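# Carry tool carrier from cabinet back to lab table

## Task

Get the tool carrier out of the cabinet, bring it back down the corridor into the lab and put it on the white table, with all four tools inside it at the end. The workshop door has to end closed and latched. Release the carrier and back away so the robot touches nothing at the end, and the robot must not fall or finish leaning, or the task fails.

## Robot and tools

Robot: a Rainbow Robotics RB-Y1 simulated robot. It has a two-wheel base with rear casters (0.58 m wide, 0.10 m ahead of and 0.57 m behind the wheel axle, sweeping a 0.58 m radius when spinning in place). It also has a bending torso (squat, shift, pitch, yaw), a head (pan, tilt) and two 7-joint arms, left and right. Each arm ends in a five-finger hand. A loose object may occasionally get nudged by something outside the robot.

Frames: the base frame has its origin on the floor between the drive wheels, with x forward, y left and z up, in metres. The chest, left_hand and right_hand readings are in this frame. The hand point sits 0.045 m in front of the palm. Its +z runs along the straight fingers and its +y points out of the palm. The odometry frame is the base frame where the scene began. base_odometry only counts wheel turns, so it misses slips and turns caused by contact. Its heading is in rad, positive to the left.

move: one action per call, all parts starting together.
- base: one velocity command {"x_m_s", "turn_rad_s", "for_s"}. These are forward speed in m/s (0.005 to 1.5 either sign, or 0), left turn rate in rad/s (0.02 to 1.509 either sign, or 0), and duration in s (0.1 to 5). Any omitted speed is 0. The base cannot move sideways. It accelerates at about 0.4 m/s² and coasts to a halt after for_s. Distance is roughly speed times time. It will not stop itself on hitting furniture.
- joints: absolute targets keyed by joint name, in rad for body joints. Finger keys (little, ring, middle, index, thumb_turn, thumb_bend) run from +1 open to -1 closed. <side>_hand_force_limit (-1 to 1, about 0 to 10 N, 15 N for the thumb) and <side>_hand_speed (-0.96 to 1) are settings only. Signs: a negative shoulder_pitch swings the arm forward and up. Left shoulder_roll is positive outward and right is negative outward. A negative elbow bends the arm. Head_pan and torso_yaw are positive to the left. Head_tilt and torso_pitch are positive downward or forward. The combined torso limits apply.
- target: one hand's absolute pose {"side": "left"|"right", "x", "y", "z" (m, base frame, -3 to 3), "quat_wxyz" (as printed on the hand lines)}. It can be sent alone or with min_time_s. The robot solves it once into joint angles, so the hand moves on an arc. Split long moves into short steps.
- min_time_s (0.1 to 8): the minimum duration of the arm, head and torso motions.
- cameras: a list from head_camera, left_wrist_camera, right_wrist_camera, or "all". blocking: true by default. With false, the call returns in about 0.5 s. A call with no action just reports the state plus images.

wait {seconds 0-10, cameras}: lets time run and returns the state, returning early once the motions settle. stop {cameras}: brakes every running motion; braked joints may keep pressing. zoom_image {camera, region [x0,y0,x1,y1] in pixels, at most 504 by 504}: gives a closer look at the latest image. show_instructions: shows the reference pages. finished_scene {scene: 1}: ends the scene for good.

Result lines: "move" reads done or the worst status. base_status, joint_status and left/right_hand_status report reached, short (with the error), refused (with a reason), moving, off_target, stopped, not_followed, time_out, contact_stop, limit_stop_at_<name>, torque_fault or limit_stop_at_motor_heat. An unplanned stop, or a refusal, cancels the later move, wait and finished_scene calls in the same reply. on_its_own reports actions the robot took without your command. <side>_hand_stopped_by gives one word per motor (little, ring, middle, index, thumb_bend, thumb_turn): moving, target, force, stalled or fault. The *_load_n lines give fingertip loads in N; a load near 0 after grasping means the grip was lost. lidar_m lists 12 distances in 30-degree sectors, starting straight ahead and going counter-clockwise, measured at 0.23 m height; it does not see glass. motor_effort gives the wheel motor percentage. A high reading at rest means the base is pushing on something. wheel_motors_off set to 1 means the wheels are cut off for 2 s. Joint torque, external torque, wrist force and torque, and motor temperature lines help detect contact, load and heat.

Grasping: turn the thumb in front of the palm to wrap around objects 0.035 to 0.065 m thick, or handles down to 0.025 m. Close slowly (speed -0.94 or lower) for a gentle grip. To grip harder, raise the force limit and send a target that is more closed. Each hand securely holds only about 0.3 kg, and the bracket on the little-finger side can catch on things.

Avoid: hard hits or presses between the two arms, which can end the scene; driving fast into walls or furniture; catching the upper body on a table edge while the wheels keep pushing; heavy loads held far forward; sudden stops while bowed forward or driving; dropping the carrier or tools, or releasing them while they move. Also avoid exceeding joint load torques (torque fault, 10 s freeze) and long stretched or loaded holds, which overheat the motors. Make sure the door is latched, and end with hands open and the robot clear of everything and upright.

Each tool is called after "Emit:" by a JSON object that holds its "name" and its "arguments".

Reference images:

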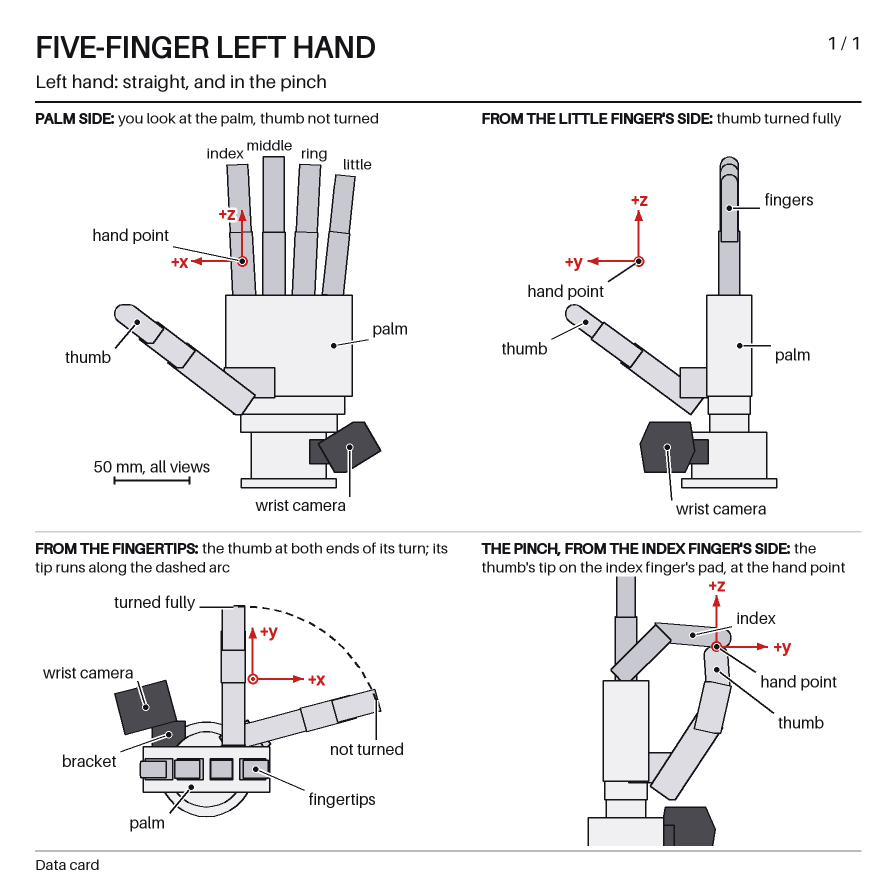

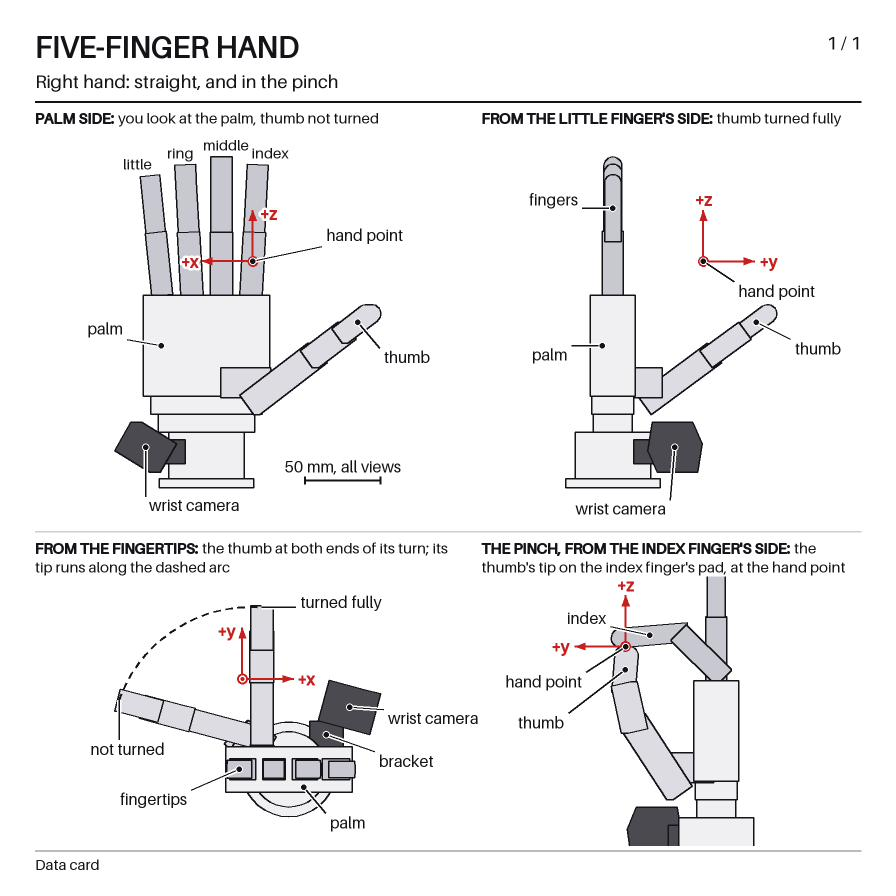

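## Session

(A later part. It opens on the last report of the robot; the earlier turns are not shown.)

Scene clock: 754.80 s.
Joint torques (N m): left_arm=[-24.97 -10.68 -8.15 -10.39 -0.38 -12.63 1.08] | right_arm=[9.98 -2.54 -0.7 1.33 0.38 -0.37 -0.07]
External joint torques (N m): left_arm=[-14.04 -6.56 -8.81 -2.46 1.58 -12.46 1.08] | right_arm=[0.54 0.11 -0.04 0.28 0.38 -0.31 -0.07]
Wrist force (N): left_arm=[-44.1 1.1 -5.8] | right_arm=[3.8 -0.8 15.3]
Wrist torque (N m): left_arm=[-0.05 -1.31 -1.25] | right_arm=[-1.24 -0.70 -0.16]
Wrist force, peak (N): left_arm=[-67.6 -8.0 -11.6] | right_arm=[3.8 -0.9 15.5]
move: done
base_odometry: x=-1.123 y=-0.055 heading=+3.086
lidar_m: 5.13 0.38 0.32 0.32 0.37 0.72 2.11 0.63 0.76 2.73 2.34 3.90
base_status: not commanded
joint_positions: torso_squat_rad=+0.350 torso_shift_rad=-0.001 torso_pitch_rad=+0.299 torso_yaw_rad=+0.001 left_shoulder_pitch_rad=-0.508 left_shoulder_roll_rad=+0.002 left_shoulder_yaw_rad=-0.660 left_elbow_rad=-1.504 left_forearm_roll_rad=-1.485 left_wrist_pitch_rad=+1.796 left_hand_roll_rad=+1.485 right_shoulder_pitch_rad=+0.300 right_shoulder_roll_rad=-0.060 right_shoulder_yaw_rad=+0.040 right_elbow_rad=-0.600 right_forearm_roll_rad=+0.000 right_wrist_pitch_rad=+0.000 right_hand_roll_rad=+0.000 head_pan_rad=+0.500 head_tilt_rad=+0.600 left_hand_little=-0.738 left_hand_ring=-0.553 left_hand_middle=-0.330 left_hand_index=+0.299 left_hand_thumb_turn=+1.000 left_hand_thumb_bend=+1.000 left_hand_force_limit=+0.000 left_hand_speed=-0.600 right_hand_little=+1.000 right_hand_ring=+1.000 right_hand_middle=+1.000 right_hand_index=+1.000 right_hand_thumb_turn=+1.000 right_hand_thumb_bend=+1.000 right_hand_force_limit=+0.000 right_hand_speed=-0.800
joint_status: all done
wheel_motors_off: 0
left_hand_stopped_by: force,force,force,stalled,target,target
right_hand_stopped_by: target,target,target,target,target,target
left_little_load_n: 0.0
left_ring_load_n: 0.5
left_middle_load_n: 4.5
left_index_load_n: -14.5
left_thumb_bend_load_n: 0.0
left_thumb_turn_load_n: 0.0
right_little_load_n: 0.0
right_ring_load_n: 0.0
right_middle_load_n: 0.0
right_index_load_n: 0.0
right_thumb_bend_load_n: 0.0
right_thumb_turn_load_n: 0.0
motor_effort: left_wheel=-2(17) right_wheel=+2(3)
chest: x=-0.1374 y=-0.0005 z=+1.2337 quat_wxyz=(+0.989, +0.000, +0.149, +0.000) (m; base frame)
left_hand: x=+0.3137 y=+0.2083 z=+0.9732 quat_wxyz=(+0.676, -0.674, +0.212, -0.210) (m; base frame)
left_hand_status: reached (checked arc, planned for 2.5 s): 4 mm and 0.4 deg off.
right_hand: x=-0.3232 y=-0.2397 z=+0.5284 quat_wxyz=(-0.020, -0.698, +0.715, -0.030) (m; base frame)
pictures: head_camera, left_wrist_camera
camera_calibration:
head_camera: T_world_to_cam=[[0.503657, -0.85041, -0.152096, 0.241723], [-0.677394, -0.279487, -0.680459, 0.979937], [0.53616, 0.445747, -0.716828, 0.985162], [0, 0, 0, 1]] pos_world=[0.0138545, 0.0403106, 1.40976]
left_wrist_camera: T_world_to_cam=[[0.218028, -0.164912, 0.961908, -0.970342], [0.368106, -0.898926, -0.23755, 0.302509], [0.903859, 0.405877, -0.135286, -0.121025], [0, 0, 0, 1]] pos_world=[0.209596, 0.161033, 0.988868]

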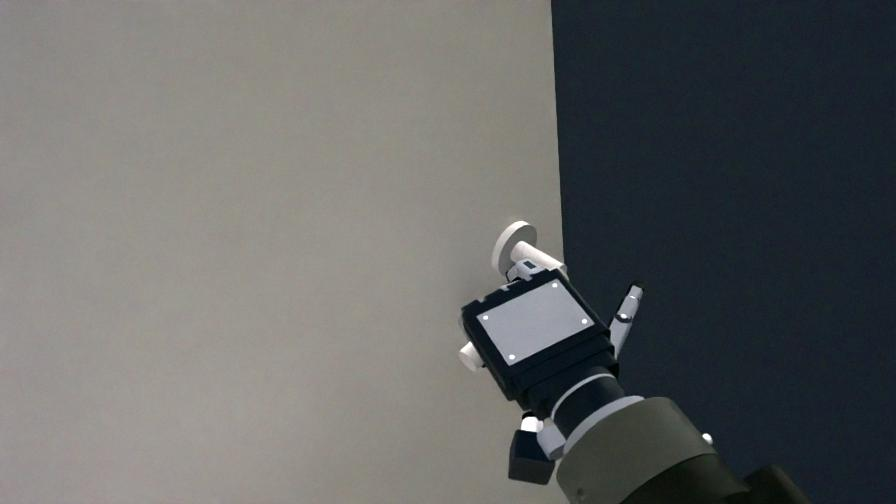

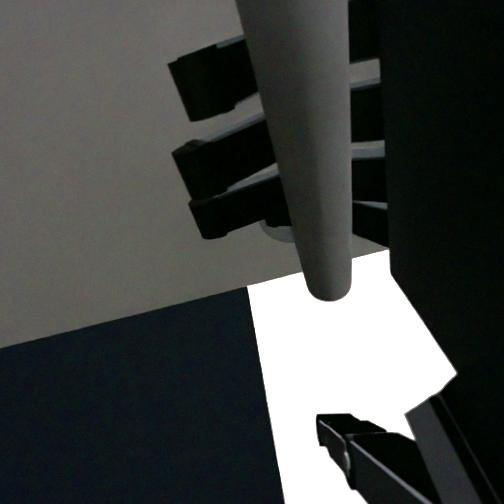

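Emit:
{"name": "move", "arguments": {"base": {"x_m_s": -0.1, "for_s": 0.45}}}

Emit:
{"name": "move", "arguments": {"target": {"side": "left", "x": 0.312, "y": 0.142, "z": 0.974, "quat_wxyz": [0.6645, -0.6645, 0.2418, -0.2418]}, "min_time_s": 1.5, "cameras": ["left_wrist_camera"]}}

Emit:
{"name": "move", "arguments": {"base": {"x_m_s": -0.1, "for_s": 0.5}}}

Emit:
{"name": "move", "arguments": {"target": {"side": "left", "x": 0.344, "y": 0.105, "z": 0.974, "quat_wxyz": [0.6577, -0.6577, 0.2597, -0.2597]}, "min_time_s": 1.5, "cameras": ["left_wrist_camera", "head_camera"]}}

Scene clock: 775.07 s.
Joint torques (N m): left_arm=[-12.23 -5.72 -0.73 -8.5 -1.68 -0.01 0.42] | right_arm=[9.26 -2.89 -0.29 0.8 0.37 -0.23 0.1]
External joint torques (N m): left_arm=[-1.28 -1.56 -1.39 -0.56 0.28 0.16 0.42] | right_arm=[-0.22 -0.25 0.37 -0.27 0.37 -0.17 0.1]
Wrist force (N): left_arm=[4.4 3.1 4.4] | right_arm=[3.7 -0.9 15.1]
Wrist torque (N m): left_arm=[-0.42 -0.87 0.24] | right_arm=[-1.25 -0.69 -0.17]
Wrist force, peak (N): left_arm=[-44.2 0.8 -5.2] | right_arm=[3.8 -0.5 15.5]
move: done
base_odometry: x=-1.076 y=-0.058 heading=+3.087
lidar_m: 5.18 0.39 0.32 0.32 0.38 0.75 2.06 0.61 0.69 2.52 2.37 3.61
base_status: done (sent for 0.47 of 0.47 s)
joint_positions: torso_squat_rad=+0.350 torso_shift_rad=+0.000 torso_pitch_rad=+0.300 torso_yaw_rad=+0.000 left_shoulder_pitch_rad=-0.511 left_shoulder_roll_rad=+0.000 left_shoulder_yaw_rad=-0.662 left_elbow_rad=-1.504 left_forearm_roll_rad=-1.485 left_wrist_pitch_rad=+1.793 left_hand_roll_rad=+1.485 right_shoulder_pitch_rad=+0.300 right_shoulder_roll_rad=-0.060 right_shoulder_yaw_rad=+0.040 right_elbow_rad=-0.600 right_forearm_roll_rad=+0.000 right_wrist_pitch_rad=+0.000 right_hand_roll_rad=+0.000 head_pan_rad=+0.500 head_tilt_rad=+0.600 left_hand_little=-0.738 left_hand_ring=-0.553 left_hand_middle=-0.331 left_hand_index=+0.300 left_hand_thumb_turn=+1.000 left_hand_thumb_bend=+1.000 left_hand_force_limit=+0.000 left_hand_speed=-0.600 right_hand_little=+1.000 right_hand_ring=+1.000 right_hand_middle=+1.000 right_hand_index=+1.000 right_hand_thumb_turn=+1.000 right_hand_thumb_bend=+1.000 right_hand_force_limit=+0.000 right_hand_speed=-0.800
joint_status: not commanded
wheel_motors_off: 0
left_hand_stopped_by: force,force,force,stalled,target,target
right_hand_stopped_by: target,target,target,target,target,target
left_little_load_n: 0.0
left_ring_load_n: 0.0
left_middle_load_n: 0.0
left_index_load_n: 0.0
left_thumb_bend_load_n: 0.0
left_thumb_turn_load_n: 0.0
right_little_load_n: 0.0
right_ring_load_n: 0.0
right_middle_load_n: 0.0
right_index_load_n: 0.5
right_thumb_bend_load_n: 0.0
right_thumb_turn_load_n: 0.0
motor_effort: left_wheel=+6(39) right_wheel=-15(26)
chest: x=-0.1366 y=-0.0007 z=+1.2337 quat_wxyz=(+0.989, +0.001, +0.149, +0.000) (m; base frame)
left_hand: x=+0.3160 y=+0.2055 z=+0.9740 quat_wxyz=(+0.675, -0.674, +0.213, -0.213) (m; base frame)
right_hand: x=-0.3234 y=-0.2397 z=+0.5285 quat_wxyz=(-0.020, -0.698, +0.716, -0.030) (m; base frame)
pictures: none

Scene clock: 776.90 s.
Joint torques (N m): left_arm=[-13.79 -35.32 -21.01 -13.02 1.98 -5.57 1.09] | right_arm=[9.94 -2.46 -0.71 1.06 0.33 -0.05 0.08]
External joint torques (N m): left_arm=[-2.52 -30.23 -22.56 -5.49 3.88 -5.46 1.09] | right_arm=[0.46 0.22 -0.05 -0.01 0.33 0.01 0.08]
Wrist force (N): left_arm=[-16.8 -1.3 76.3] | right_arm=[3.7 -0.7 15.2]
Wrist torque (N m): left_arm=[-2.27 0.79 -0.25] | right_arm=[-1.22 -0.68 -0.17]
Wrist force, peak (N): left_arm=[-16.7 -2.1 78.1] | right_arm=[3.7 -0.8 15.5]
move: done
base_odometry: x=-1.076 y=-0.058 heading=+3.087
lidar_m: 5.16 0.33 0.29 0.29 0.36 0.74 2.06 0.61 0.69 2.53 2.35 3.61
base_status: not commanded
joint_positions: torso_squat_rad=+0.350 torso_shift_rad=+0.000 torso_pitch_rad=+0.300 torso_yaw_rad=+0.001 left_shoulder_pitch_rad=-0.619 left_shoulder_roll_rad=+0.008 left_shoulder_yaw_rad=-0.859 left_elbow_rad=-1.438 left_forearm_roll_rad=-1.374 left_wrist_pitch_rad=+1.920 left_hand_roll_rad=+1.515 right_shoulder_pitch_rad=+0.300 right_shoulder_roll_rad=-0.060 right_shoulder_yaw_rad=+0.040 right_elbow_rad=-0.600 right_forearm_roll_rad=+0.000 right_wrist_pitch_rad=+0.000 right_hand_roll_rad=+0.000 head_pan_rad=+0.500 head_tilt_rad=+0.600 left_hand_little=-0.737 left_hand_ring=-0.552 left_hand_middle=-0.328 left_hand_index=+0.300 left_hand_thumb_turn=+1.000 left_hand_thumb_bend=+1.000 left_hand_force_limit=+0.000 left_hand_speed=-0.600 right_hand_little=+1.000 right_hand_ring=+1.000 right_hand_middle=+1.000 right_hand_index=+1.000 right_hand_thumb_turn=+1.000 right_hand_thumb_bend=+1.000 right_hand_force_limit=+0.000 right_hand_speed=-0.800
joint_status: all done
wheel_motors_off: 0
left_hand_stopped_by: force,force,force,stalled,target,target
right_hand_stopped_by: target,target,target,target,target,target
left_little_load_n: 1.5
left_ring_load_n: 10.5
left_middle_load_n: 17.5
left_index_load_n: 0.0
left_thumb_bend_load_n: 0.0
left_thumb_turn_load_n: 0.0
right_little_load_n: 0.0
right_ring_load_n: 0.0
right_middle_load_n: 0.0
right_index_load_n: 0.0
right_thumb_bend_load_n: -0.5
right_thumb_turn_load_n: 0.0
motor_effort: left_wheel=+15(16) right_wheel=-19(19)
chest: x=-0.1363 y=+0.0001 z=+1.2337 quat_wxyz=(+0.989, +0.000, +0.150, +0.000) (m; base frame)
left_hand: x=+0.3126 y=+0.1490 z=+0.9735 quat_wxyz=(+0.665, -0.662, +0.245, -0.244) (m; base frame)
left_hand_status: reached (checked arc, as near as the solve gets, planned for 1.5 s): 7 mm and 0.5 deg off.
right_hand: x=-0.3232 y=-0.2396 z=+0.5287 quat_wxyz=(-0.021, -0.698, +0.715, -0.030) (m; base frame)
pictures: left_wrist_camera
camera_calibration:
left_wrist_camera: T_world_to_cam=[[0.198516, -0.186771, 0.962137, -0.971065], [0.276184, -0.931233, -0.237756, 0.283486], [0.94038, 0.312925, -0.133281, -0.0955337], [0, 0, 0, 1]] pos_world=[0.204315, 0.112519, 0.988966]

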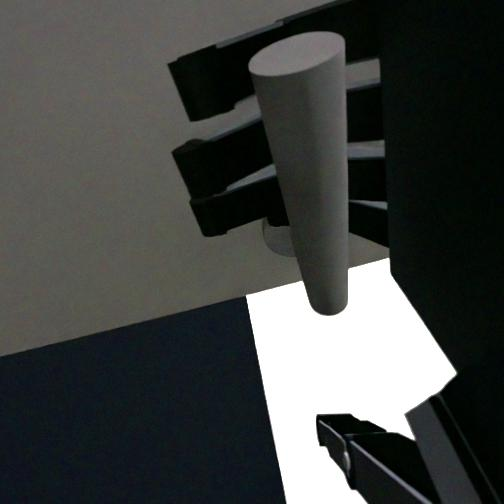

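Scene clock: 778.40 s.
Joint torques (N m): left_arm=[-8.74 -18.02 -7.13 -10.28 -0.68 0.01 0.17] | right_arm=[9.79 -2.21 0.1 1.25 0.23 -0.13 0.12]
External joint torques (N m): left_arm=[2.51 -12.83 -8.67 -2.73 1.22 0.12 0.16] | right_arm=[0.3 0.46 0.76 0.18 0.23 -0.08 0.12]
Wrist force (N): left_arm=[4.7 2.1 34.4] | right_arm=[3.8 -0.8 15.3]
Wrist torque (N m): left_arm=[-1.28 -0.32 0.30] | right_arm=[-1.23 -0.71 -0.16]
Wrist force, peak (N): left_arm=[13.4 1.4 82.6] | right_arm=[3.7 -0.9 15.5]
move: done
base_odometry: x=-1.027 y=-0.060 heading=+3.088
lidar_m: 5.23 0.31 0.29 0.30 0.37 2.05 2.01 0.58 0.60 2.23 2.39 3.67
base_status: done (sent for 0.5 of 0.5 s)
joint_positions: torso_squat_rad=+0.350 torso_shift_rad=+0.000 torso_pitch_rad=+0.300 torso_yaw_rad=+0.000 left_shoulder_pitch_rad=-0.620 left_shoulder_roll_rad=+0.003 left_shoulder_yaw_rad=-0.862 left_elbow_rad=-1.439 left_forearm_roll_rad=-1.373 left_wrist_pitch_rad=+1.919 left_hand_roll_rad=+1.515 right_shoulder_pitch_rad=+0.300 right_shoulder_roll_rad=-0.060 right_shoulder_yaw_rad=+0.040 right_elbow_rad=-0.600 right_forearm_roll_rad=+0.000 right_wrist_pitch_rad=+0.000 right_hand_roll_rad=+0.000 head_pan_rad=+0.500 head_tilt_rad=+0.600 left_hand_little=-0.738 left_hand_ring=-0.553 left_hand_middle=-0.328 left_hand_index=+0.300 left_hand_thumb_turn=+1.000 left_hand_thumb_bend=+1.000 left_hand_force_limit=+0.000 left_hand_speed=-0.600 right_hand_little=+1.000 right_hand_ring=+1.000 right_hand_middle=+1.000 right_hand_index=+1.000 right_hand_thumb_turn=+1.000 right_hand_thumb_bend=+1.000 right_hand_force_limit=+0.000 right_hand_speed=-0.800
joint_status: not commanded
wheel_motors_off: 0
left_hand_stopped_by: force,force,force,stalled,target,target
right_hand_stopped_by: target,target,target,target,target,target
left_little_load_n: 0.0
left_ring_load_n: 0.0
left_middle_load_n: 11.0
left_index_load_n: 0.0
left_thumb_bend_load_n: 0.0
left_thumb_turn_load_n: -0.5
right_little_load_n: 0.0
right_ring_load_n: 0.0
right_middle_load_n: 0.0
right_index_load_n: 0.0
right_thumb_bend_load_n: 0.0
right_thumb_turn_load_n: 0.0
motor_effort: left_wheel=+0(50) right_wheel=-16(39)
chest: x=-0.1363 y=-0.0004 z=+1.2336 quat_wxyz=(+0.989, +0.000, +0.150, +0.000) (m; base frame)
left_hand: x=+0.3128 y=+0.1447 z=+0.9740 quat_wxyz=(+0.662, -0.663, +0.247, -0.247) (m; base frame)
right_hand: x=-0.3233 y=-0.2397 z=+0.5286 quat_wxyz=(-0.020, -0.698, +0.716, -0.030) (m; base frame)
pictures: none

Scene clock: 789.23 s.
Joint torques (N m): left_arm=[-21.59 -28.53 -13.09 -13.85 -0.24 -9.39 1.43] | right_arm=[10.7 -2.69 -0.84 1.11 0.14 -0.13 0.02]
External joint torques (N m): left_arm=[-9.42 -23.77 -15.14 -6.51 1.66 -9.36 1.43] | right_arm=[1.23 -0.02 -0.18 0.05 0.14 -0.08 0.01]
External joint torques when the fault began: left_arm=[-30.14 -33.3 -23.29 -12.21 0.64 -23.15 3.75]
Wrist force (N): left_arm=[-32.4 -0.3 39.5] | right_arm=[3.7 -0.9 15.2]
Wrist torque (N m): left_arm=[-1.48 0.02 -0.80] | right_arm=[-1.24 -0.69 -0.16]
Wrist force, peak (N): left_arm=[-87.5 4.9 38.5] | right_arm=[4.0 -0.8 15.5]
move: torque_fault
TORQUE FAULT: left_wrist_pitch_rad reached its load limit. The robot stopped for 10 seconds, dropped its targets and accepts commands again. The stop added 8.9 s to the call.
base_odometry: x=-1.027 y=-0.060 heading=+3.089
lidar_m: 5.23 0.32 0.29 0.29 0.37 2.06 2.01 0.57 0.60 2.24 2.38 3.66
base_status: not commanded
joint_positions: torso_squat_rad=+0.350 torso_shift_rad=+0.000 torso_pitch_rad=+0.300 torso_yaw_rad=+0.001 left_shoulder_pitch_rad=-0.696 left_shoulder_roll_rad=+0.013 left_shoulder_yaw_rad=-0.892 left_elbow_rad=-1.370 left_forearm_roll_rad=-1.285 left_wrist_pitch_rad=+1.926 left_hand_roll_rad=+1.549 right_shoulder_pitch_rad=+0.300 right_shoulder_roll_rad=-0.060 right_shoulder_yaw_rad=+0.040 right_elbow_rad=-0.600 right_forearm_roll_rad=+0.000 right_wrist_pitch_rad=+0.000 right_hand_roll_rad=+0.000 head_pan_rad=+0.500 head_tilt_rad=+0.600 left_hand_little=-0.738 left_hand_ring=-0.553 left_hand_middle=-0.329 left_hand_index=+0.300 left_hand_thumb_turn=+1.000 left_hand_thumb_bend=+1.000 left_hand_force_limit=+0.000 left_hand_speed=-0.600 right_hand_little=+1.000 right_hand_ring=+1.000 right_hand_middle=+1.000 right_hand_index=+1.000 right_hand_thumb_turn=+1.000 right_hand_thumb_bend=+1.000 right_hand_force_limit=+0.000 right_hand_speed=-0.800
joint_status: left_shoulder_pitch_rad torque_fault (moved -0.076 of -0.157); left_shoulder_yaw_rad torque_fault (moved -0.030 of -0.074); left_elbow_rad torque_fault (moved +0.069 of +0.123); left_forearm_roll_rad torque_fault (moved +0.088 of +0.170); left_wrist_pitch_rad torque_fault (moved +0.007 of +0.000); left_hand_roll_rad torque_fault (moved +0.034 of +0.068); the others done
wheel_motors_off: 0
left_hand_stopped_by: force,force,force,stalled,target,target
right_hand_stopped_by: target,target,target,target,target,target
left_little_load_n: 0.5
left_ring_load_n: 3.0
left_middle_load_n: 9.5
left_index_load_n: 0.0
left_thumb_bend_load_n: -0.5
left_thumb_turn_load_n: 0.0
right_little_load_n: 0.0
right_ring_load_n: 0.0
right_middle_load_n: 0.0
right_index_load_n: 0.0
right_thumb_bend_load_n: 0.0
right_thumb_turn_load_n: 0.0
on_its_own: left_shoulder_pitch_rad is held at -0.698, not at your -0.777, since a torque_fault; left_shoulder_yaw_rad is held at -0.896, not at your -0.936, since a torque_fault; left_elbow_rad is held at -1.372, not at your -1.316, since a torque_fault; left_forearm_roll_rad is held at -1.285, not at your -1.204, since a torque_fault; left_hand_roll_rad is held at +1.550, not at your +1.583, since a torque_fault; left_hand_little is held at -0.738, not at your -0.900, since a torque_fault; left_hand_ring is held at -0.553, not at your -0.900, since a torque_fault; left_hand_middle is held at -0.331, not at your -0.900, since a torque_fault; left_hand_index is held at +0.300, not at your +0.350, since a torque_fault
motor_effort: left_wheel=+20(21) right_wheel=-18(22)
chest: x=-0.1367 y=-0.0001 z=+1.2337 quat_wxyz=(+0.989, +0.000, +0.149, +0.000) (m; base frame)
left_hand: x=+0.3281 y=+0.1348 z=+0.9704 quat_wxyz=(+0.659, -0.659, +0.259, -0.253) (m; base frame)
left_hand_status: short (checked arc, as near as the solve gets, planned for 1.5 s): torque_fault, 34 mm and 0.8 deg off.
right_hand: x=-0.3231 y=-0.2397 z=+0.5286 quat_wxyz=(-0.020, -0.698, +0.715, -0.030) (m; base frame)
pictures: head_camera, left_wrist_camera
camera_calibration:
head_camera: T_world_to_cam=[[0.503741, -0.85035, -0.15215, 0.241821], [-0.677988, -0.280028, -0.679645, 0.979465], [0.53533, 0.445521, -0.717588, 0.985363], [0, 0, 0, 1]] pos_world=[0.0147553, 0.0409103, 1.40957]
left_wrist_camera: T_world_to_cam=[[0.199153, -0.194384, 0.960496, -0.971484], [0.24113, -0.940275, -0.240289, 0.280362], [0.949839, 0.279459, -0.140386, -0.0976044], [0, 0, 0, 1]] pos_world=[0.218579, 0.102052, 0.986772]

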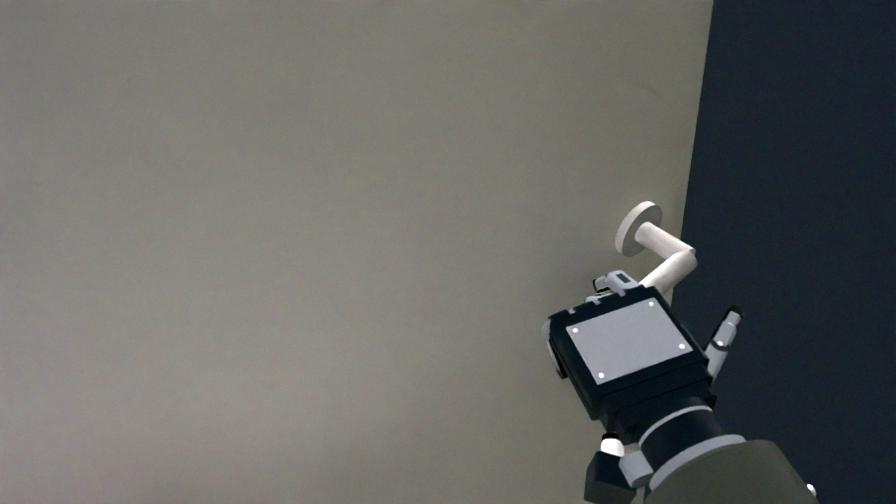

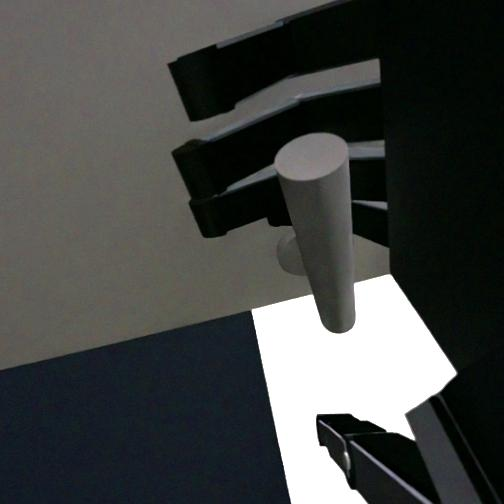

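Emit:
{"name": "move", "arguments": {"joints": {"left_hand_index": 1, "left_hand_middle": 1, "left_hand_ring": 1, "left_hand_little": 1, "left_hand_speed": 0}}}

Emit:
{"name": "move", "arguments": {"target": {"side": "left", "x": 0.31, "y": 0.12, "z": 1.05, "quat_wxyz": [0.6577, -0.6577, 0.2597, -0.2597]}, "min_time_s": 1}}

Emit:
{"name": "move", "arguments": {"base": {"x_m_s": -0.1, "for_s": 1.0}, "joints": {"left_shoulder_pitch_rad": 0.3, "left_shoulder_roll_rad": 0.06, "left_shoulder_yaw_rad": -0.04, "left_elbow_rad": -0.6, "left_forearm_roll_rad": 0.0, "left_wrist_pitch_rad": 0.0, "left_hand_roll_rad": 0.0}, "min_time_s": 2}}

Emit:
{"name": "move", "arguments": {"joints": {"right_shoulder_roll_rad": -0.2, "right_elbow_rad": -2.0, "right_shoulder_pitch_rad": 0.2}, "min_time_s": 1, "cameras": ["head_camera"]}}

Scene clock: 819.80 s.
Joint torques (N m): left_arm=[-13.63 -4.28 2.19 -7.34 -1.89 0.32 0.38] | right_arm=[10.23 -2.32 -0.34 1.11 0.4 0.01 0.22]
External joint torques (N m): left_arm=[-1.48 0.59 0.16 0.01 0.02 0.36 0.38] | right_arm=[0.76 0.33 0.32 0.05 0.4 0.06 0.22]
Wrist force (N): left_arm=[4.1 4.9 5.3] | right_arm=[3.7 -0.8 15.4]
Wrist torque (N m): left_arm=[-0.17 -0.82 0.20] | right_arm=[-1.24 -0.69 -0.16]
Wrist force, peak (N): left_arm=[-32.5 0.2 40.5] | right_arm=[3.7 -0.8 15.5]
move: done
base_odometry: x=-1.027 y=-0.060 heading=+3.088
lidar_m: 5.22 0.36 0.30 0.31 0.38 2.06 2.01 0.59 0.60 2.22 2.38 3.67
base_status: not commanded
joint_positions: torso_squat_rad=+0.350 torso_shift_rad=+0.000 torso_pitch_rad=+0.300 torso_yaw_rad=+0.000 left_shoulder_pitch_rad=-0.698 left_shoulder_roll_rad=+0.007 left_shoulder_yaw_rad=-0.896 left_elbow_rad=-1.372 left_forearm_roll_rad=-1.285 left_wrist_pitch_rad=+1.924 left_hand_roll_rad=+1.550 right_shoulder_pitch_rad=+0.300 right_shoulder_roll_rad=-0.060 right_shoulder_yaw_rad=+0.040 right_elbow_rad=-0.600 right_forearm_roll_rad=+0.000 right_wrist_pitch_rad=+0.000 right_hand_roll_rad=+0.000 head_pan_rad=+0.500 head_tilt_rad=+0.600 left_hand_little=+1.000 left_hand_ring=+1.000 left_hand_middle=+1.000 left_hand_index=+1.000 left_hand_thumb_turn=+1.000 left_hand_thumb_bend=+1.000 left_hand_force_limit=+0.000 left_hand_speed=+0.000 right_hand_little=+1.000 right_hand_ring=+1.000 right_hand_middle=+1.000 right_hand_index=+1.000 right_hand_thumb_turn=+1.000 right_hand_thumb_bend=+1.000 right_hand_force_limit=+0.000 right_hand_speed=-0.800
joint_status: all done
wheel_motors_off: 0
left_hand_stopped_by: target,target,target,target,target,target
right_hand_stopped_by: target,target,target,target,target,target
left_little_load_n: 0.0
left_ring_load_n: 0.0
left_middle_load_n: 0.0
left_index_load_n: 0.0
left_thumb_bend_load_n: 0.0
left_thumb_turn_load_n: 0.0
right_little_load_n: 0.0
right_ring_load_n: 0.0
right_middle_load_n: 0.0
right_index_load_n: 0.0
right_thumb_bend_load_n: 0.0
right_thumb_turn_load_n: 0.0
on_its_own: left_shoulder_pitch_rad is held at -0.698, not at your -0.777, since a torque_fault; left_shoulder_yaw_rad is held at -0.896, not at your -0.936, since a torque_fault; left_elbow_rad is held at -1.372, not at your -1.316, since a torque_fault; left_forearm_roll_rad is held at -1.285, not at your -1.204, since a torque_fault; left_hand_roll_rad is held at +1.550, not at your +1.583, since a torque_fault
motor_effort: left_wheel=+16(20) right_wheel=-15(18)
chest: x=-0.1366 y=-0.0007 z=+1.2337 quat_wxyz=(+0.989, +0.001, +0.149, +0.000) (m; base frame)
left_hand: x=+0.3284 y=+0.1288 z=+0.9714 quat_wxyz=(+0.656, -0.659, +0.262, -0.257) (m; base frame)
right_hand: x=-0.3233 y=-0.2397 z=+0.5285 quat_wxyz=(-0.020, -0.698, +0.716, -0.030) (m; base frame)
pictures: none

Scene clock: 821.13 s.
Joint torques (N m): left_arm=[-10.3 -6.38 3.77 -7.96 -1.61 -0.47 -0.18] | right_arm=[10.12 -2.39 -0.49 0.93 0.33 -0.17 0.19]
External joint torques (N m): left_arm=[0.87 -0.88 1.94 -0.48 0.2 0.23 -0.19] | right_arm=[0.65 0.26 0.17 -0.13 0.33 -0.12 0.19]
Wrist force (N): left_arm=[4.2 4.3 5.2] | right_arm=[3.8 -0.8 15.2]
Wrist torque (N m): left_arm=[-0.26 -0.81 0.15] | right_arm=[-1.23 -0.71 -0.15]
Wrist force, peak (N): left_arm=[4.7 4.7 5.4] | right_arm=[3.8 -0.9 15.5]
move: done
base_odometry: x=-1.027 y=-0.060 heading=+3.088
lidar_m: 5.23 0.36 0.32 0.31 0.39 2.06 2.01 0.59 0.60 2.24 2.38 3.67
base_status: not commanded
joint_positions: torso_squat_rad=+0.350 torso_shift_rad=+0.000 torso_pitch_rad=+0.300 torso_yaw_rad=+0.000 left_shoulder_pitch_rad=-0.651 left_shoulder_roll_rad=+0.000 left_shoulder_yaw_rad=-0.877 left_elbow_rad=-1.709 left_forearm_roll_rad=-1.445 left_wrist_pitch_rad=+1.919 left_hand_roll_rad=+1.219 right_shoulder_pitch_rad=+0.300 right_shoulder_roll_rad=-0.060 right_shoulder_yaw_rad=+0.040 right_elbow_rad=-0.600 right_forearm_roll_rad=+0.000 right_wrist_pitch_rad=+0.000 right_hand_roll_rad=+0.000 head_pan_rad=+0.500 head_tilt_rad=+0.600 left_hand_little=+1.000 left_hand_ring=+1.000 left_hand_middle=+1.000 left_hand_index=+1.000 left_hand_thumb_turn=+1.000 left_hand_thumb_bend=+1.000 left_hand_force_limit=+0.000 left_hand_speed=+0.000 right_hand_little=+1.000 right_hand_ring=+1.000 right_hand_middle=+1.000 right_hand_index=+1.000 right_hand_thumb_turn=+1.000 right_hand_thumb_bend=+1.000 right_hand_force_limit=+0.000 right_hand_speed=-0.800
joint_status: all done
wheel_motors_off: 0
left_hand_stopped_by: target,target,target,target,target,target
right_hand_stopped_by: target,target,target,target,target,target
left_little_load_n: -0.5
left_ring_load_n: 0.0
left_middle_load_n: 0.0
left_index_load_n: 0.0
left_thumb_bend_load_n: 0.0
left_thumb_turn_load_n: 0.0
right_little_load_n: 0.0
right_ring_load_n: 0.0
right_middle_load_n: 0.0
right_index_load_n: 0.0
right_thumb_bend_load_n: -0.5
right_thumb_turn_load_n: 0.0
motor_effort: left_wheel=+16(17) right_wheel=-15(15)
chest: x=-0.1366 y=-0.0007 z=+1.2337 quat_wxyz=(+0.989, +0.001, +0.149, +0.000) (m; base frame)
left_hand: x=+0.3101 y=+0.1203 z=+1.0500 quat_wxyz=(+0.654, -0.652, +0.269, -0.273) (m; base frame)
left_hand_status: reached (checked arc, as near as the solve gets, planned for 1.0 s): 0 mm and 2.0 deg off.
right_hand: x=-0.3233 y=-0.2397 z=+0.5285 quat_wxyz=(-0.020, -0.698, +0.716, -0.030) (m; base frame)
pictures: none

Scene clock: 823.33 s.
Joint torques (N m): left_arm=[-3.87 -2.22 -1.88 -6.29 -0.56 0.34 0.45] | right_arm=[9.87 -2.84 -0.58 1.08 0.44 0.04 0.16]
External joint torques (N m): left_arm=[-1.35 -0.44 -1.54 -0.9 -0.2 0.49 0.46] | right_arm=[0.4 -0.2 0.08 0.02 0.44 0.1 0.16]
Wrist force (N): left_arm=[6.2 0.0 11.0] | right_arm=[3.8 -0.8 15.4]
Wrist torque (N m): left_arm=[-0.90 -0.81 0.43] | right_arm=[-1.25 -0.70 -0.16]
Wrist force, peak (N): left_arm=[9.7 12.4 13.8] | right_arm=[3.8 -1.5 15.5]
move: limit_stop_at_own_body_leg
base_odometry: x=-0.927 y=-0.066 heading=+3.090
lidar_m: 5.33 0.38 0.34 0.34 0.43 1.96 1.91 0.54 0.51 1.69 2.43 3.74
base_status: done (sent for 1 of 1 s)
joint_positions: torso_squat_rad=+0.350 torso_shift_rad=+0.000 torso_pitch_rad=+0.300 torso_yaw_rad=+0.000 left_shoulder_pitch_rad=-0.076 left_shoulder_roll_rad=+0.034 left_shoulder_yaw_rad=-0.377 left_elbow_rad=-1.015 left_forearm_roll_rad=-0.578 left_wrist_pitch_rad=+0.687 left_hand_roll_rad=+0.496 right_shoulder_pitch_rad=+0.300 right_shoulder_roll_rad=-0.060 right_shoulder_yaw_rad=+0.040 right_elbow_rad=-0.600 right_forearm_roll_rad=+0.000 right_wrist_pitch_rad=+0.000 right_hand_roll_rad=+0.000 head_pan_rad=+0.500 head_tilt_rad=+0.600 left_hand_little=+1.000 left_hand_ring=+1.000 left_hand_middle=+1.000 left_hand_index=+1.000 left_hand_thumb_turn=+1.000 left_hand_thumb_bend=+1.000 left_hand_force_limit=+0.000 left_hand_speed=+0.000 right_hand_little=+1.000 right_hand_ring=+1.000 right_hand_middle=+1.000 right_hand_index=+1.000 right_hand_thumb_turn=+1.000 right_hand_thumb_bend=+1.000 right_hand_force_limit=+0.000 right_hand_speed=-0.800
joint_status: left_shoulder_pitch_rad limit_stop_at_own_body_leg (moved +0.575 of +0.951); left_shoulder_roll_rad limit_stop_at_own_body_leg (moved +0.034 of +0.060); left_shoulder_yaw_rad limit_stop_at_own_body_leg (moved +0.499 of +0.837); left_elbow_rad limit_stop_at_own_body_leg (moved +0.694 of +1.109); left_forearm_roll_rad limit_stop_at_own_body_leg (moved +0.867 of +1.445); left_wrist_pitch_rad limit_stop_at_own_body_leg (moved -1.232 of -1.919); left_hand_roll_rad limit_stop_at_own_body_leg (moved -0.723 of -1.219)
wheel_motors_off: 0
left_hand_stopped_by: target,target,target,target,target,target
right_hand_stopped_by: target,target,target,target,target,target
left_little_load_n: 0.0
left_ring_load_n: 0.0
left_middle_load_n: 0.0
left_index_load_n: 0.0
left_thumb_bend_load_n: 0.0
left_thumb_turn_load_n: 0.0
right_little_load_n: 0.0
right_ring_load_n: 0.0
right_middle_load_n: 0.0
right_index_load_n: -0.5
right_thumb_bend_load_n: 0.0
right_thumb_turn_load_n: 0.0
on_its_own: left_shoulder_pitch_rad is held at -0.076, not at your +0.300, since a limit_stop_at_own_body_leg; left_shoulder_roll_rad is held at +0.034, not at your +0.060, since a limit_stop_at_own_body_leg; left_shoulder_yaw_rad is held at -0.378, not at your -0.040, since a limit_stop_at_own_body_leg; left_elbow_rad is held at -1.016, not at your -0.600, since a limit_stop_at_own_body_leg; left_forearm_roll_rad is held at -0.578, not at your +0.000, since a limit_stop_at_own_body_leg; left_wrist_pitch_rad is held at +0.687, not at your +0.000, since a limit_stop_at_own_body_leg; left_hand_roll_rad is held at +0.497, not at your +0.000, since a limit_stop_at_own_body_leg
motor_effort: left_wheel=+15(53) right_wheel=-15(33)
chest: x=-0.1366 y=-0.0007 z=+1.2337 quat_wxyz=(+0.989, +0.001, +0.149, +0.000) (m; base frame)
left_hand: x=+0.0088 y=+0.1908 z=+0.5529 quat_wxyz=(+0.174, -0.572, +0.802, +0.001) (m; base frame)
right_hand: x=-0.3234 y=-0.2397 z=+0.5285 quat_wxyz=(-0.020, -0.698, +0.716, -0.030) (m; base frame)
pictures: none

not run: a stop that you did not command came earlier in this reply.

Emit:
{"name": "move", "arguments": {"joints": {"left_shoulder_roll_rad": 0.2, "left_shoulder_yaw_rad": 0.0, "left_elbow_rad": -1.3, "left_shoulder_pitch_rad": 0.1, "left_forearm_roll_rad": 0.0, "left_wrist_pitch_rad": 0.0, "left_hand_roll_rad": 0.0}, "min_time_s": 1}}

Emit:
{"name": "move", "arguments": {"joints": {"left_shoulder_pitch_rad": 0.3, "left_shoulder_roll_rad": 0.06, "left_shoulder_yaw_rad": -0.04, "left_elbow_rad": -0.6, "right_shoulder_roll_rad": -0.2, "right_elbow_rad": -2.0, "right_shoulder_pitch_rad": 0.2}, "min_time_s": 1.2, "cameras": ["head_camera"]}}

Scene clock: 829.67 s.
Joint torques (N m): left_arm=[-1.39 5.58 4.01 -7.74 0.11 -1.18 -0.14] | right_arm=[10.33 -2.59 -1.02 1.2 0.12 -0.12 0.31]
External joint torques (N m): left_arm=[0.11 1.39 1.82 -0.59 0.04 0.4 -0.14] | right_arm=[0.86 0.06 -0.36 0.14 0.12 -0.06 0.31]
Wrist force (N): left_arm=[6.9 2.1 9.0] | right_arm=[3.9 -0.8 15.1]
Wrist torque (N m): left_arm=[-0.67 -0.99 0.30] | right_arm=[-1.23 -0.71 -0.15]
Wrist force, peak (N): left_arm=[75.6 18.0 1.8] | right_arm=[3.8 -0.9 15.5]
move: done
base_odometry: x=-0.927 y=-0.066 heading=+3.090
lidar_m: 5.33 0.74 0.51 0.47 0.49 1.95 1.91 0.53 0.51 1.70 2.44 3.75
base_status: not commanded
joint_positions: torso_squat_rad=+0.350 torso_shift_rad=+0.000 torso_pitch_rad=+0.300 torso_yaw_rad=+0.000 left_shoulder_pitch_rad=+0.100 left_shoulder_roll_rad=+0.200 left_shoulder_yaw_rad=+0.000 left_elbow_rad=-1.300 left_forearm_roll_rad=+0.000 left_wrist_pitch_rad=+0.000 left_hand_roll_rad=+0.000 right_shoulder_pitch_rad=+0.300 right_shoulder_roll_rad=-0.060 right_shoulder_yaw_rad=+0.040 right_elbow_rad=-0.600 right_forearm_roll_rad=+0.000 right_wrist_pitch_rad=+0.000 right_hand_roll_rad=+0.000 head_pan_rad=+0.500 head_tilt_rad=+0.600 left_hand_little=+1.000 left_hand_ring=+1.000 left_hand_middle=+1.000 left_hand_index=+1.000 left_hand_thumb_turn=+1.000 left_hand_thumb_bend=+1.000 left_hand_force_limit=+0.000 left_hand_speed=+0.000 right_hand_little=+1.000 right_hand_ring=+1.000 right_hand_middle=+1.000 right_hand_index=+1.000 right_hand_thumb_turn=+1.000 right_hand_thumb_bend=+1.000 right_hand_force_limit=+0.000 right_hand_speed=-0.800
joint_status: all done
wheel_motors_off: 0
left_hand_stopped_by: target,target,target,target,target,target
right_hand_stopped_by: target,target,target,target,target,target
left_little_load_n: 0.0
left_ring_load_n: 0.0
left_middle_load_n: 0.0
left_index_load_n: 0.0
left_thumb_bend_load_n: 0.0
left_thumb_turn_load_n: 0.0
right_little_load_n: 0.0
right_ring_load_n: 0.0
right_middle_load_n: 0.0
right_index_load_n: 0.0
right_thumb_bend_load_n: 0.0
right_thumb_turn_load_n: 0.0
motor_effort: left_wheel=+16(17) right_wheel=-12(16)
chest: x=-0.1365 y=-0.0007 z=+1.2337 quat_wxyz=(+0.989, +0.001, +0.149, +0.000) (m; base frame)
left_hand: x=+0.1717 y=+0.3068 z=+0.6478 quat_wxyz=(+0.362, -0.588, +0.678, -0.251) (m; base frame)
right_hand: x=-0.3234 y=-0.2397 z=+0.5285 quat_wxyz=(-0.020, -0.698, +0.716, -0.030) (m; base frame)
pictures: none

Scene clock: 831.37 s.
Joint torques (N m): left_arm=[8.74 2.62 -0.51 0.47 0.08 0.09 -0.16] | right_arm=[-2.37 -4.14 -1.49 -10.63 0.42 -1.86 0.07]
External joint torques (N m): left_arm=[-0.22 0.28 -1.01 -0.52 0.07 0.18 -0.15] | right_arm=[-0.06 -1.18 0.75 -0.77 0.24 0.11 0.07]
Wrist force (N): left_arm=[6.0 -1.9 10.9] | right_arm=[3.5 5.2 10.5]
Wrist torque (N m): left_arm=[-1.06 -0.88 0.40] | right_arm=[-0.50 -0.54 -0.03]
Wrist force, peak (N): left_arm=[7.3 -0.7 11.2] | right_arm=[3.7 2.8 15.6]
move: done
base_odometry: x=-0.927 y=-0.066 heading=+3.090
lidar_m: 5.32 0.76 0.51 0.47 0.50 1.95 1.91 0.53 0.52 1.69 2.42 3.74
base_status: not commanded
joint_positions: torso_squat_rad=+0.350 torso_shift_rad=+0.000 torso_pitch_rad=+0.300 torso_yaw_rad=+0.000 left_shoulder_pitch_rad=+0.300 left_shoulder_roll_rad=+0.060 left_shoulder_yaw_rad=-0.040 left_elbow_rad=-0.600 left_forearm_roll_rad=+0.000 left_wrist_pitch_rad=+0.000 left_hand_roll_rad=+0.000 right_shoulder_pitch_rad=+0.200 right_shoulder_roll_rad=-0.200 right_shoulder_yaw_rad=+0.040 right_elbow_rad=-2.000 right_forearm_roll_rad=+0.000 right_wrist_pitch_rad=+0.000 right_hand_roll_rad=+0.000 head_pan_rad=+0.500 head_tilt_rad=+0.600 left_hand_little=+1.000 left_hand_ring=+1.000 left_hand_middle=+1.000 left_hand_index=+1.000 left_hand_thumb_turn=+1.000 left_hand_thumb_bend=+1.000 left_hand_force_limit=+0.000 left_hand_speed=+0.000 right_hand_little=+1.000 right_hand_ring=+1.000 right_hand_middle=+1.000 right_hand_index=+1.000 right_hand_thumb_turn=+1.000 right_hand_thumb_bend=+1.000 right_hand_force_limit=+0.000 right_hand_speed=-0.800
joint_status: all done
wheel_motors_off: 0
left_hand_stopped_by: target,target,target,target,target,target
right_hand_stopped_by: target,target,target,target,target,target
left_little_load_n: 0.0
left_ring_load_n: 0.0
left_middle_load_n: 0.0
left_index_load_n: 0.0
left_thumb_bend_load_n: 0.0
left_thumb_turn_load_n: 0.0
right_little_load_n: 0.0
right_ring_load_n: 0.0
right_middle_load_n: -0.5
right_index_load_n: 0.0
right_thumb_bend_load_n: 0.0
right_thumb_turn_load_n: 0.0
motor_effort: left_wheel=+16(17) right_wheel=-13(13)
chest: x=-0.1365 y=-0.0007 z=+1.2337 quat_wxyz=(+0.989, +0.001, +0.149, +0.000) (m; base frame)
left_hand: x=-0.3235 y=+0.2398 z=+0.5290 quat_wxyz=(+0.031, -0.716, +0.697, +0.021) (m; base frame)
right_hand: x=+0.3068 y=-0.2324 z=+0.9230 quat_wxyz=(+0.449, -0.576, +0.454, -0.511) (m; base frame)
pictures: head_camera
camera_calibration:
head_camera: T_world_to_cam=[[0.502941, -0.850692, -0.152886, 0.242004], [-0.678423, -0.278946, -0.679656, 0.97926], [0.535531, 0.445548, -0.717422, 0.985346], [0, 0, 0, 1]] pos_world=[0.0149551, 0.0400119, 1.40947]

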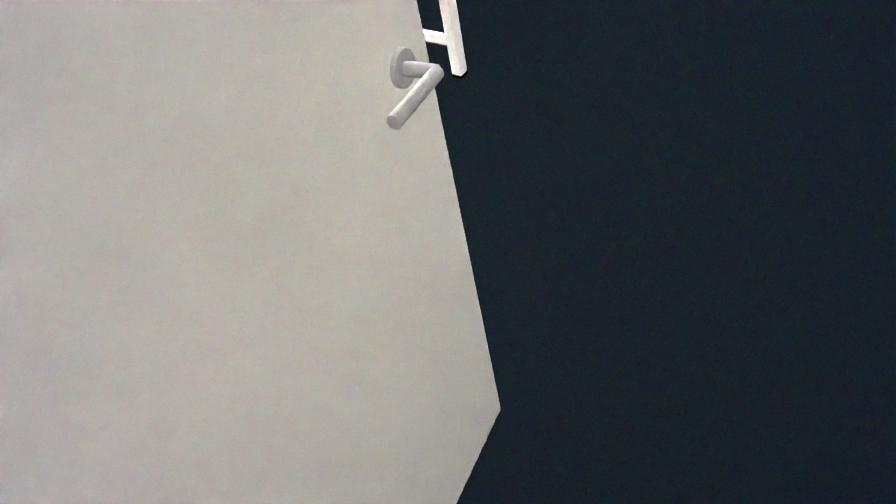

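Emit:
{"name": "move", "arguments": {"base": {"x_m_s": 0.1, "for_s": 1.0}, "joints": {"left_shoulder_pitch_rad": 0.2, "left_shoulder_roll_rad": 0.06, "left_elbow_rad": -1.9}, "min_time_s": 1.5}}

Emit:
{"name": "move", "arguments": {"joints": {"torso_pitch_rad": 0.4, "torso_yaw_rad": -0.4, "head_pan_rad": 0.52, "head_tilt_rad": 0.5}, "min_time_s": 1.5}}

Emit:
{"name": "move", "arguments": {"target": {"side": "left", "x": 0.461, "y": -0.021, "z": 0.974, "quat_wxyz": [0.6124, -0.6124, 0.3536, -0.3536]}, "cameras": ["head_camera"]}}

Scene clock: 856.67 s.
Joint torques (N m): left_arm=[-2.46 0.91 -0.2 -9.99 0.21 -1.59 -0.08] | right_arm=[-2.53 -3.81 -1.95 -10.79 0.35 -2.09 -0.03]
External joint torques (N m): left_arm=[0.29 0.04 -0.94 -0.1 0.14 0.4 -0.08] | right_arm=[-0.22 -0.85 0.29 -0.92 0.17 -0.11 -0.04]
Wrist force (N): left_arm=[6.0 3.2 6.5] | right_arm=[3.4 5.2 10.2]
Wrist torque (N m): left_arm=[-0.48 -1.03 0.23] | right_arm=[-0.49 -0.53 -0.03]
Wrist force, peak (N): left_arm=[6.3 -1.7 11.7] | right_arm=[3.5 5.2 10.8]
move: done
base_odometry: x=-1.026 y=-0.060 heading=+3.088
lidar_m: 5.23 0.78 0.52 0.48 0.50 2.05 2.01 0.59 0.60 2.23 2.39 3.65
base_status: done (sent for 1 of 1 s)
joint_positions: torso_squat_rad=+0.350 torso_shift_rad=+0.000 torso_pitch_rad=+0.300 torso_yaw_rad=+0.000 left_shoulder_pitch_rad=+0.200 left_shoulder_roll_rad=+0.060 left_shoulder_yaw_rad=-0.040 left_elbow_rad=-1.900 left_forearm_roll_rad=+0.000 left_wrist_pitch_rad=+0.000 left_hand_roll_rad=+0.000 right_shoulder_pitch_rad=+0.200 right_shoulder_roll_rad=-0.200 right_shoulder_yaw_rad=+0.040 right_elbow_rad=-2.000 right_forearm_roll_rad=+0.000 right_wrist_pitch_rad=+0.000 right_hand_roll_rad=+0.000 head_pan_rad=+0.500 head_tilt_rad=+0.600 left_hand_little=+1.000 left_hand_ring=+1.000 left_hand_middle=+1.000 left_hand_index=+1.000 left_hand_thumb_turn=+1.000 left_hand_thumb_bend=+1.000 left_hand_force_limit=+0.000 left_hand_speed=+0.000 right_hand_little=+1.000 right_hand_ring=+1.000 right_hand_middle=+1.000 right_hand_index=+1.000 right_hand_thumb_turn=+1.000 right_hand_thumb_bend=+1.000 right_hand_force_limit=+0.000 right_hand_speed=-0.800
joint_status: all done
wheel_motors_off: 0
left_hand_stopped_by: target,target,target,target,target,target
right_hand_stopped_by: target,target,target,target,target,target
left_little_load_n: 0.0
left_ring_load_n: -0.5
left_middle_load_n: 0.0
left_index_load_n: 0.0
left_thumb_bend_load_n: 0.0
left_thumb_turn_load_n: -0.5
right_little_load_n: 0.0
right_ring_load_n: 0.0
right_middle_load_n: -0.5
right_index_load_n: 0.0
right_thumb_bend_load_n: 0.0
right_thumb_turn_load_n: -0.5
motor_effort: left_wheel=-13(36) right_wheel=+16(31)
chest: x=-0.1365 y=-0.0007 z=+1.2337 quat_wxyz=(+0.989, +0.001, +0.149, +0.000) (m; base frame)
left_hand: x=+0.2954 y=+0.2149 z=+0.8754 quat_wxyz=(+0.474, -0.524, +0.553, -0.441) (m; base frame)
right_hand: x=+0.3068 y=-0.2324 z=+0.9230 quat_wxyz=(+0.449, -0.576, +0.454, -0.511) (m; base frame)
pictures: none

Scene clock: 858.47 s.
Joint torques (N m): left_arm=[-1.84 -1.24 -1.4 -9.64 0.06 -1.5 0.02] | right_arm=[-0.98 -5.24 -3.91 -9.81 0.45 -1.96 0.24]
External joint torques (N m): left_arm=[0.05 0.13 -0.38 0.02 -0.01 0.46 0.02] | right_arm=[-0.42 -0.13 -0.04 -0.51 0.28 -0.07 0.24]
Wrist force (N): left_arm=[5.0 3.2 6.7] | right_arm=[2.6 5.0 10.9]
Wrist torque (N m): left_arm=[-0.50 -0.87 0.14] | right_arm=[-0.55 -0.48 -0.07]
Wrist force, peak (N): left_arm=[6.1 3.3 6.7] | right_arm=[2.7 5.0 11.1]
move: done
base_odometry: x=-1.026 y=-0.060 heading=+3.088
lidar_m: 5.22 0.77 0.53 0.48 0.49 2.06 2.01 0.57 0.60 2.23 2.38 3.67
base_status: not commanded
joint_positions: torso_squat_rad=+0.350 torso_shift_rad=+0.000 torso_pitch_rad=+0.400 torso_yaw_rad=-0.400 left_shoulder_pitch_rad=+0.200 left_shoulder_roll_rad=+0.060 left_shoulder_yaw_rad=-0.040 left_elbow_rad=-1.900 left_forearm_roll_rad=+0.000 left_wrist_pitch_rad=+0.000 left_hand_roll_rad=+0.000 right_shoulder_pitch_rad=+0.200 right_shoulder_roll_rad=-0.200 right_shoulder_yaw_rad=+0.040 right_elbow_rad=-2.000 right_forearm_roll_rad=+0.000 right_wrist_pitch_rad=+0.000 right_hand_roll_rad=+0.000 head_pan_rad=+0.520 head_tilt_rad=+0.500 left_hand_little=+1.000 left_hand_ring=+1.000 left_hand_middle=+1.000 left_hand_index=+1.000 left_hand_thumb_turn=+1.000 left_hand_thumb_bend=+1.000 left_hand_force_limit=+0.000 left_hand_speed=+0.000 right_hand_little=+1.000 right_hand_ring=+1.000 right_hand_middle=+1.000 right_hand_index=+1.000 right_hand_thumb_turn=+1.000 right_hand_thumb_bend=+1.000 right_hand_force_limit=+0.000 right_hand_speed=-0.800
joint_status: all done
wheel_motors_off: 0
left_hand_stopped_by: target,target,target,target,target,target
right_hand_stopped_by: target,target,target,target,target,target
left_little_load_n: 0.0
left_ring_load_n: -0.5
left_middle_load_n: 0.0
left_index_load_n: 0.0
left_thumb_bend_load_n: 0.0
left_thumb_turn_load_n: 0.0
right_little_load_n: 0.0
right_ring_load_n: 0.0
right_middle_load_n: 0.0
right_index_load_n: 0.0
right_thumb_bend_load_n: 0.0
right_thumb_turn_load_n: 0.0
motor_effort: left_wheel=-14(14) right_wheel=+16(16)
chest: x=-0.1075 y=-0.0007 z=+1.2231 quat_wxyz=(+0.961, -0.039, +0.195, -0.195) (m; base frame)
left_hand: x=+0.3260 y=-0.0040 z=+0.8066 quat_wxyz=(+0.319, -0.464, +0.632, -0.532) (m; base frame)
right_hand: x=+0.1819 y=-0.4148 z=+0.9205 quat_wxyz=(+0.283, -0.535, +0.539, -0.587) (m; base frame)
pictures: none

Scene clock: 860.07 s.
Joint torques (N m): left_arm=[-14.18 -5.45 -1.03 -8.13 -1.4 -0.36 -0.41] | right_arm=[-0.93 -5.29 -4.1 -10.19 0.39 -1.99 0.15]
External joint torques (N m): left_arm=[0.84 -0.46 -0.31 0.32 0.57 0 -0.42] | right_arm=[-0.37 -0.19 -0.23 -0.89 0.23 -0.1 0.15]
Wrist force (N): left_arm=[5.1 3.7 5.6] | right_arm=[2.8 4.8 10.8]
Wrist torque (N m): left_arm=[-0.43 -0.98 0.28] | right_arm=[-0.57 -0.51 -0.07]
Wrist force, peak (N): left_arm=[7.4 4.2 10.1] | right_arm=[2.7 5.0 11.1]
move: done
base_odometry: x=-1.026 y=-0.060 heading=+3.088
lidar_m: 5.22 0.76 0.52 0.47 0.50 2.06 2.01 0.57 0.59 2.22 2.38 3.65
base_status: not commanded
joint_positions: torso_squat_rad=+0.350 torso_shift_rad=+0.000 torso_pitch_rad=+0.400 torso_yaw_rad=-0.400 left_shoulder_pitch_rad=-0.735 left_shoulder_roll_rad=+0.000 left_shoulder_yaw_rad=-0.440 left_elbow_rad=-1.357 left_forearm_roll_rad=-1.557 left_wrist_pitch_rad=+1.555 left_hand_roll_rad=+1.395 right_shoulder_pitch_rad=+0.200 right_shoulder_roll_rad=-0.200 right_shoulder_yaw_rad=+0.040 right_elbow_rad=-2.000 right_forearm_roll_rad=+0.000 right_wrist_pitch_rad=+0.000 right_hand_roll_rad=+0.000 head_pan_rad=+0.520 head_tilt_rad=+0.500 left_hand_little=+1.000 left_hand_ring=+1.000 left_hand_middle=+1.000 left_hand_index=+1.000 left_hand_thumb_turn=+1.000 left_hand_thumb_bend=+1.000 left_hand_force_limit=+0.000 left_hand_speed=+0.000 right_hand_little=+1.000 right_hand_ring=+1.000 right_hand_middle=+1.000 right_hand_index=+1.000 right_hand_thumb_turn=+1.000 right_hand_thumb_bend=+1.000 right_hand_force_limit=+0.000 right_hand_speed=-0.800
joint_status: all done
wheel_motors_off: 0
left_hand_stopped_by: target,target,target,target,target,target
right_hand_stopped_by: target,target,target,target,target,target
left_little_load_n: 0.0
left_ring_load_n: -0.5
left_middle_load_n: 0.0
left_index_load_n: 0.0
left_thumb_bend_load_n: 0.0
left_thumb_turn_load_n: 0.0
right_little_load_n: 0.0
right_ring_load_n: 0.0
right_middle_load_n: 0.0
right_index_load_n: 0.0
right_thumb_bend_load_n: 0.0
right_thumb_turn_load_n: -0.5
motor_effort: left_wheel=-13(15) right_wheel=+17(18)
chest: x=-0.1075 y=-0.0007 z=+1.2231 quat_wxyz=(+0.961, -0.039, +0.195, -0.195) (m; base frame)
left_hand: x=+0.4611 y=-0.0208 z=+0.9743 quat_wxyz=(+0.612, -0.612, +0.354, -0.354) (m; base frame)
left_hand_status: reached (checked arc, planned for 1.1 s): 0 mm and 0.1 deg off.
right_hand: x=+0.1819 y=-0.4148 z=+0.9205 quat_wxyz=(+0.283, -0.535, +0.539, -0.587) (m; base frame)
pictures: head_camera
camera_calibration:
head_camera: T_world_to_cam=[[0.161468, -0.985064, -0.0598124, 0.073682], [-0.747889, -0.0825976, -0.658666, 0.966669], [0.643887, 0.151087, -0.750055, 0.995325], [0, 0, 0, 1]] pos_world=[0.0701867, 0.00204586, 1.38767]

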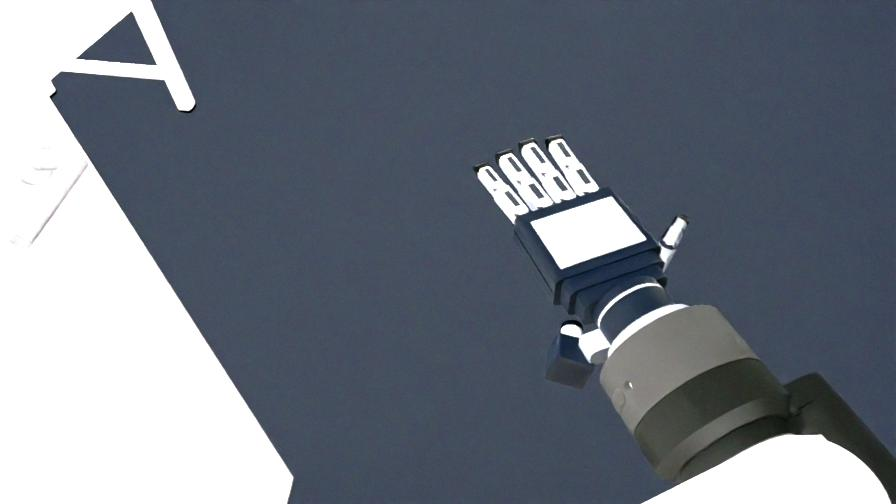

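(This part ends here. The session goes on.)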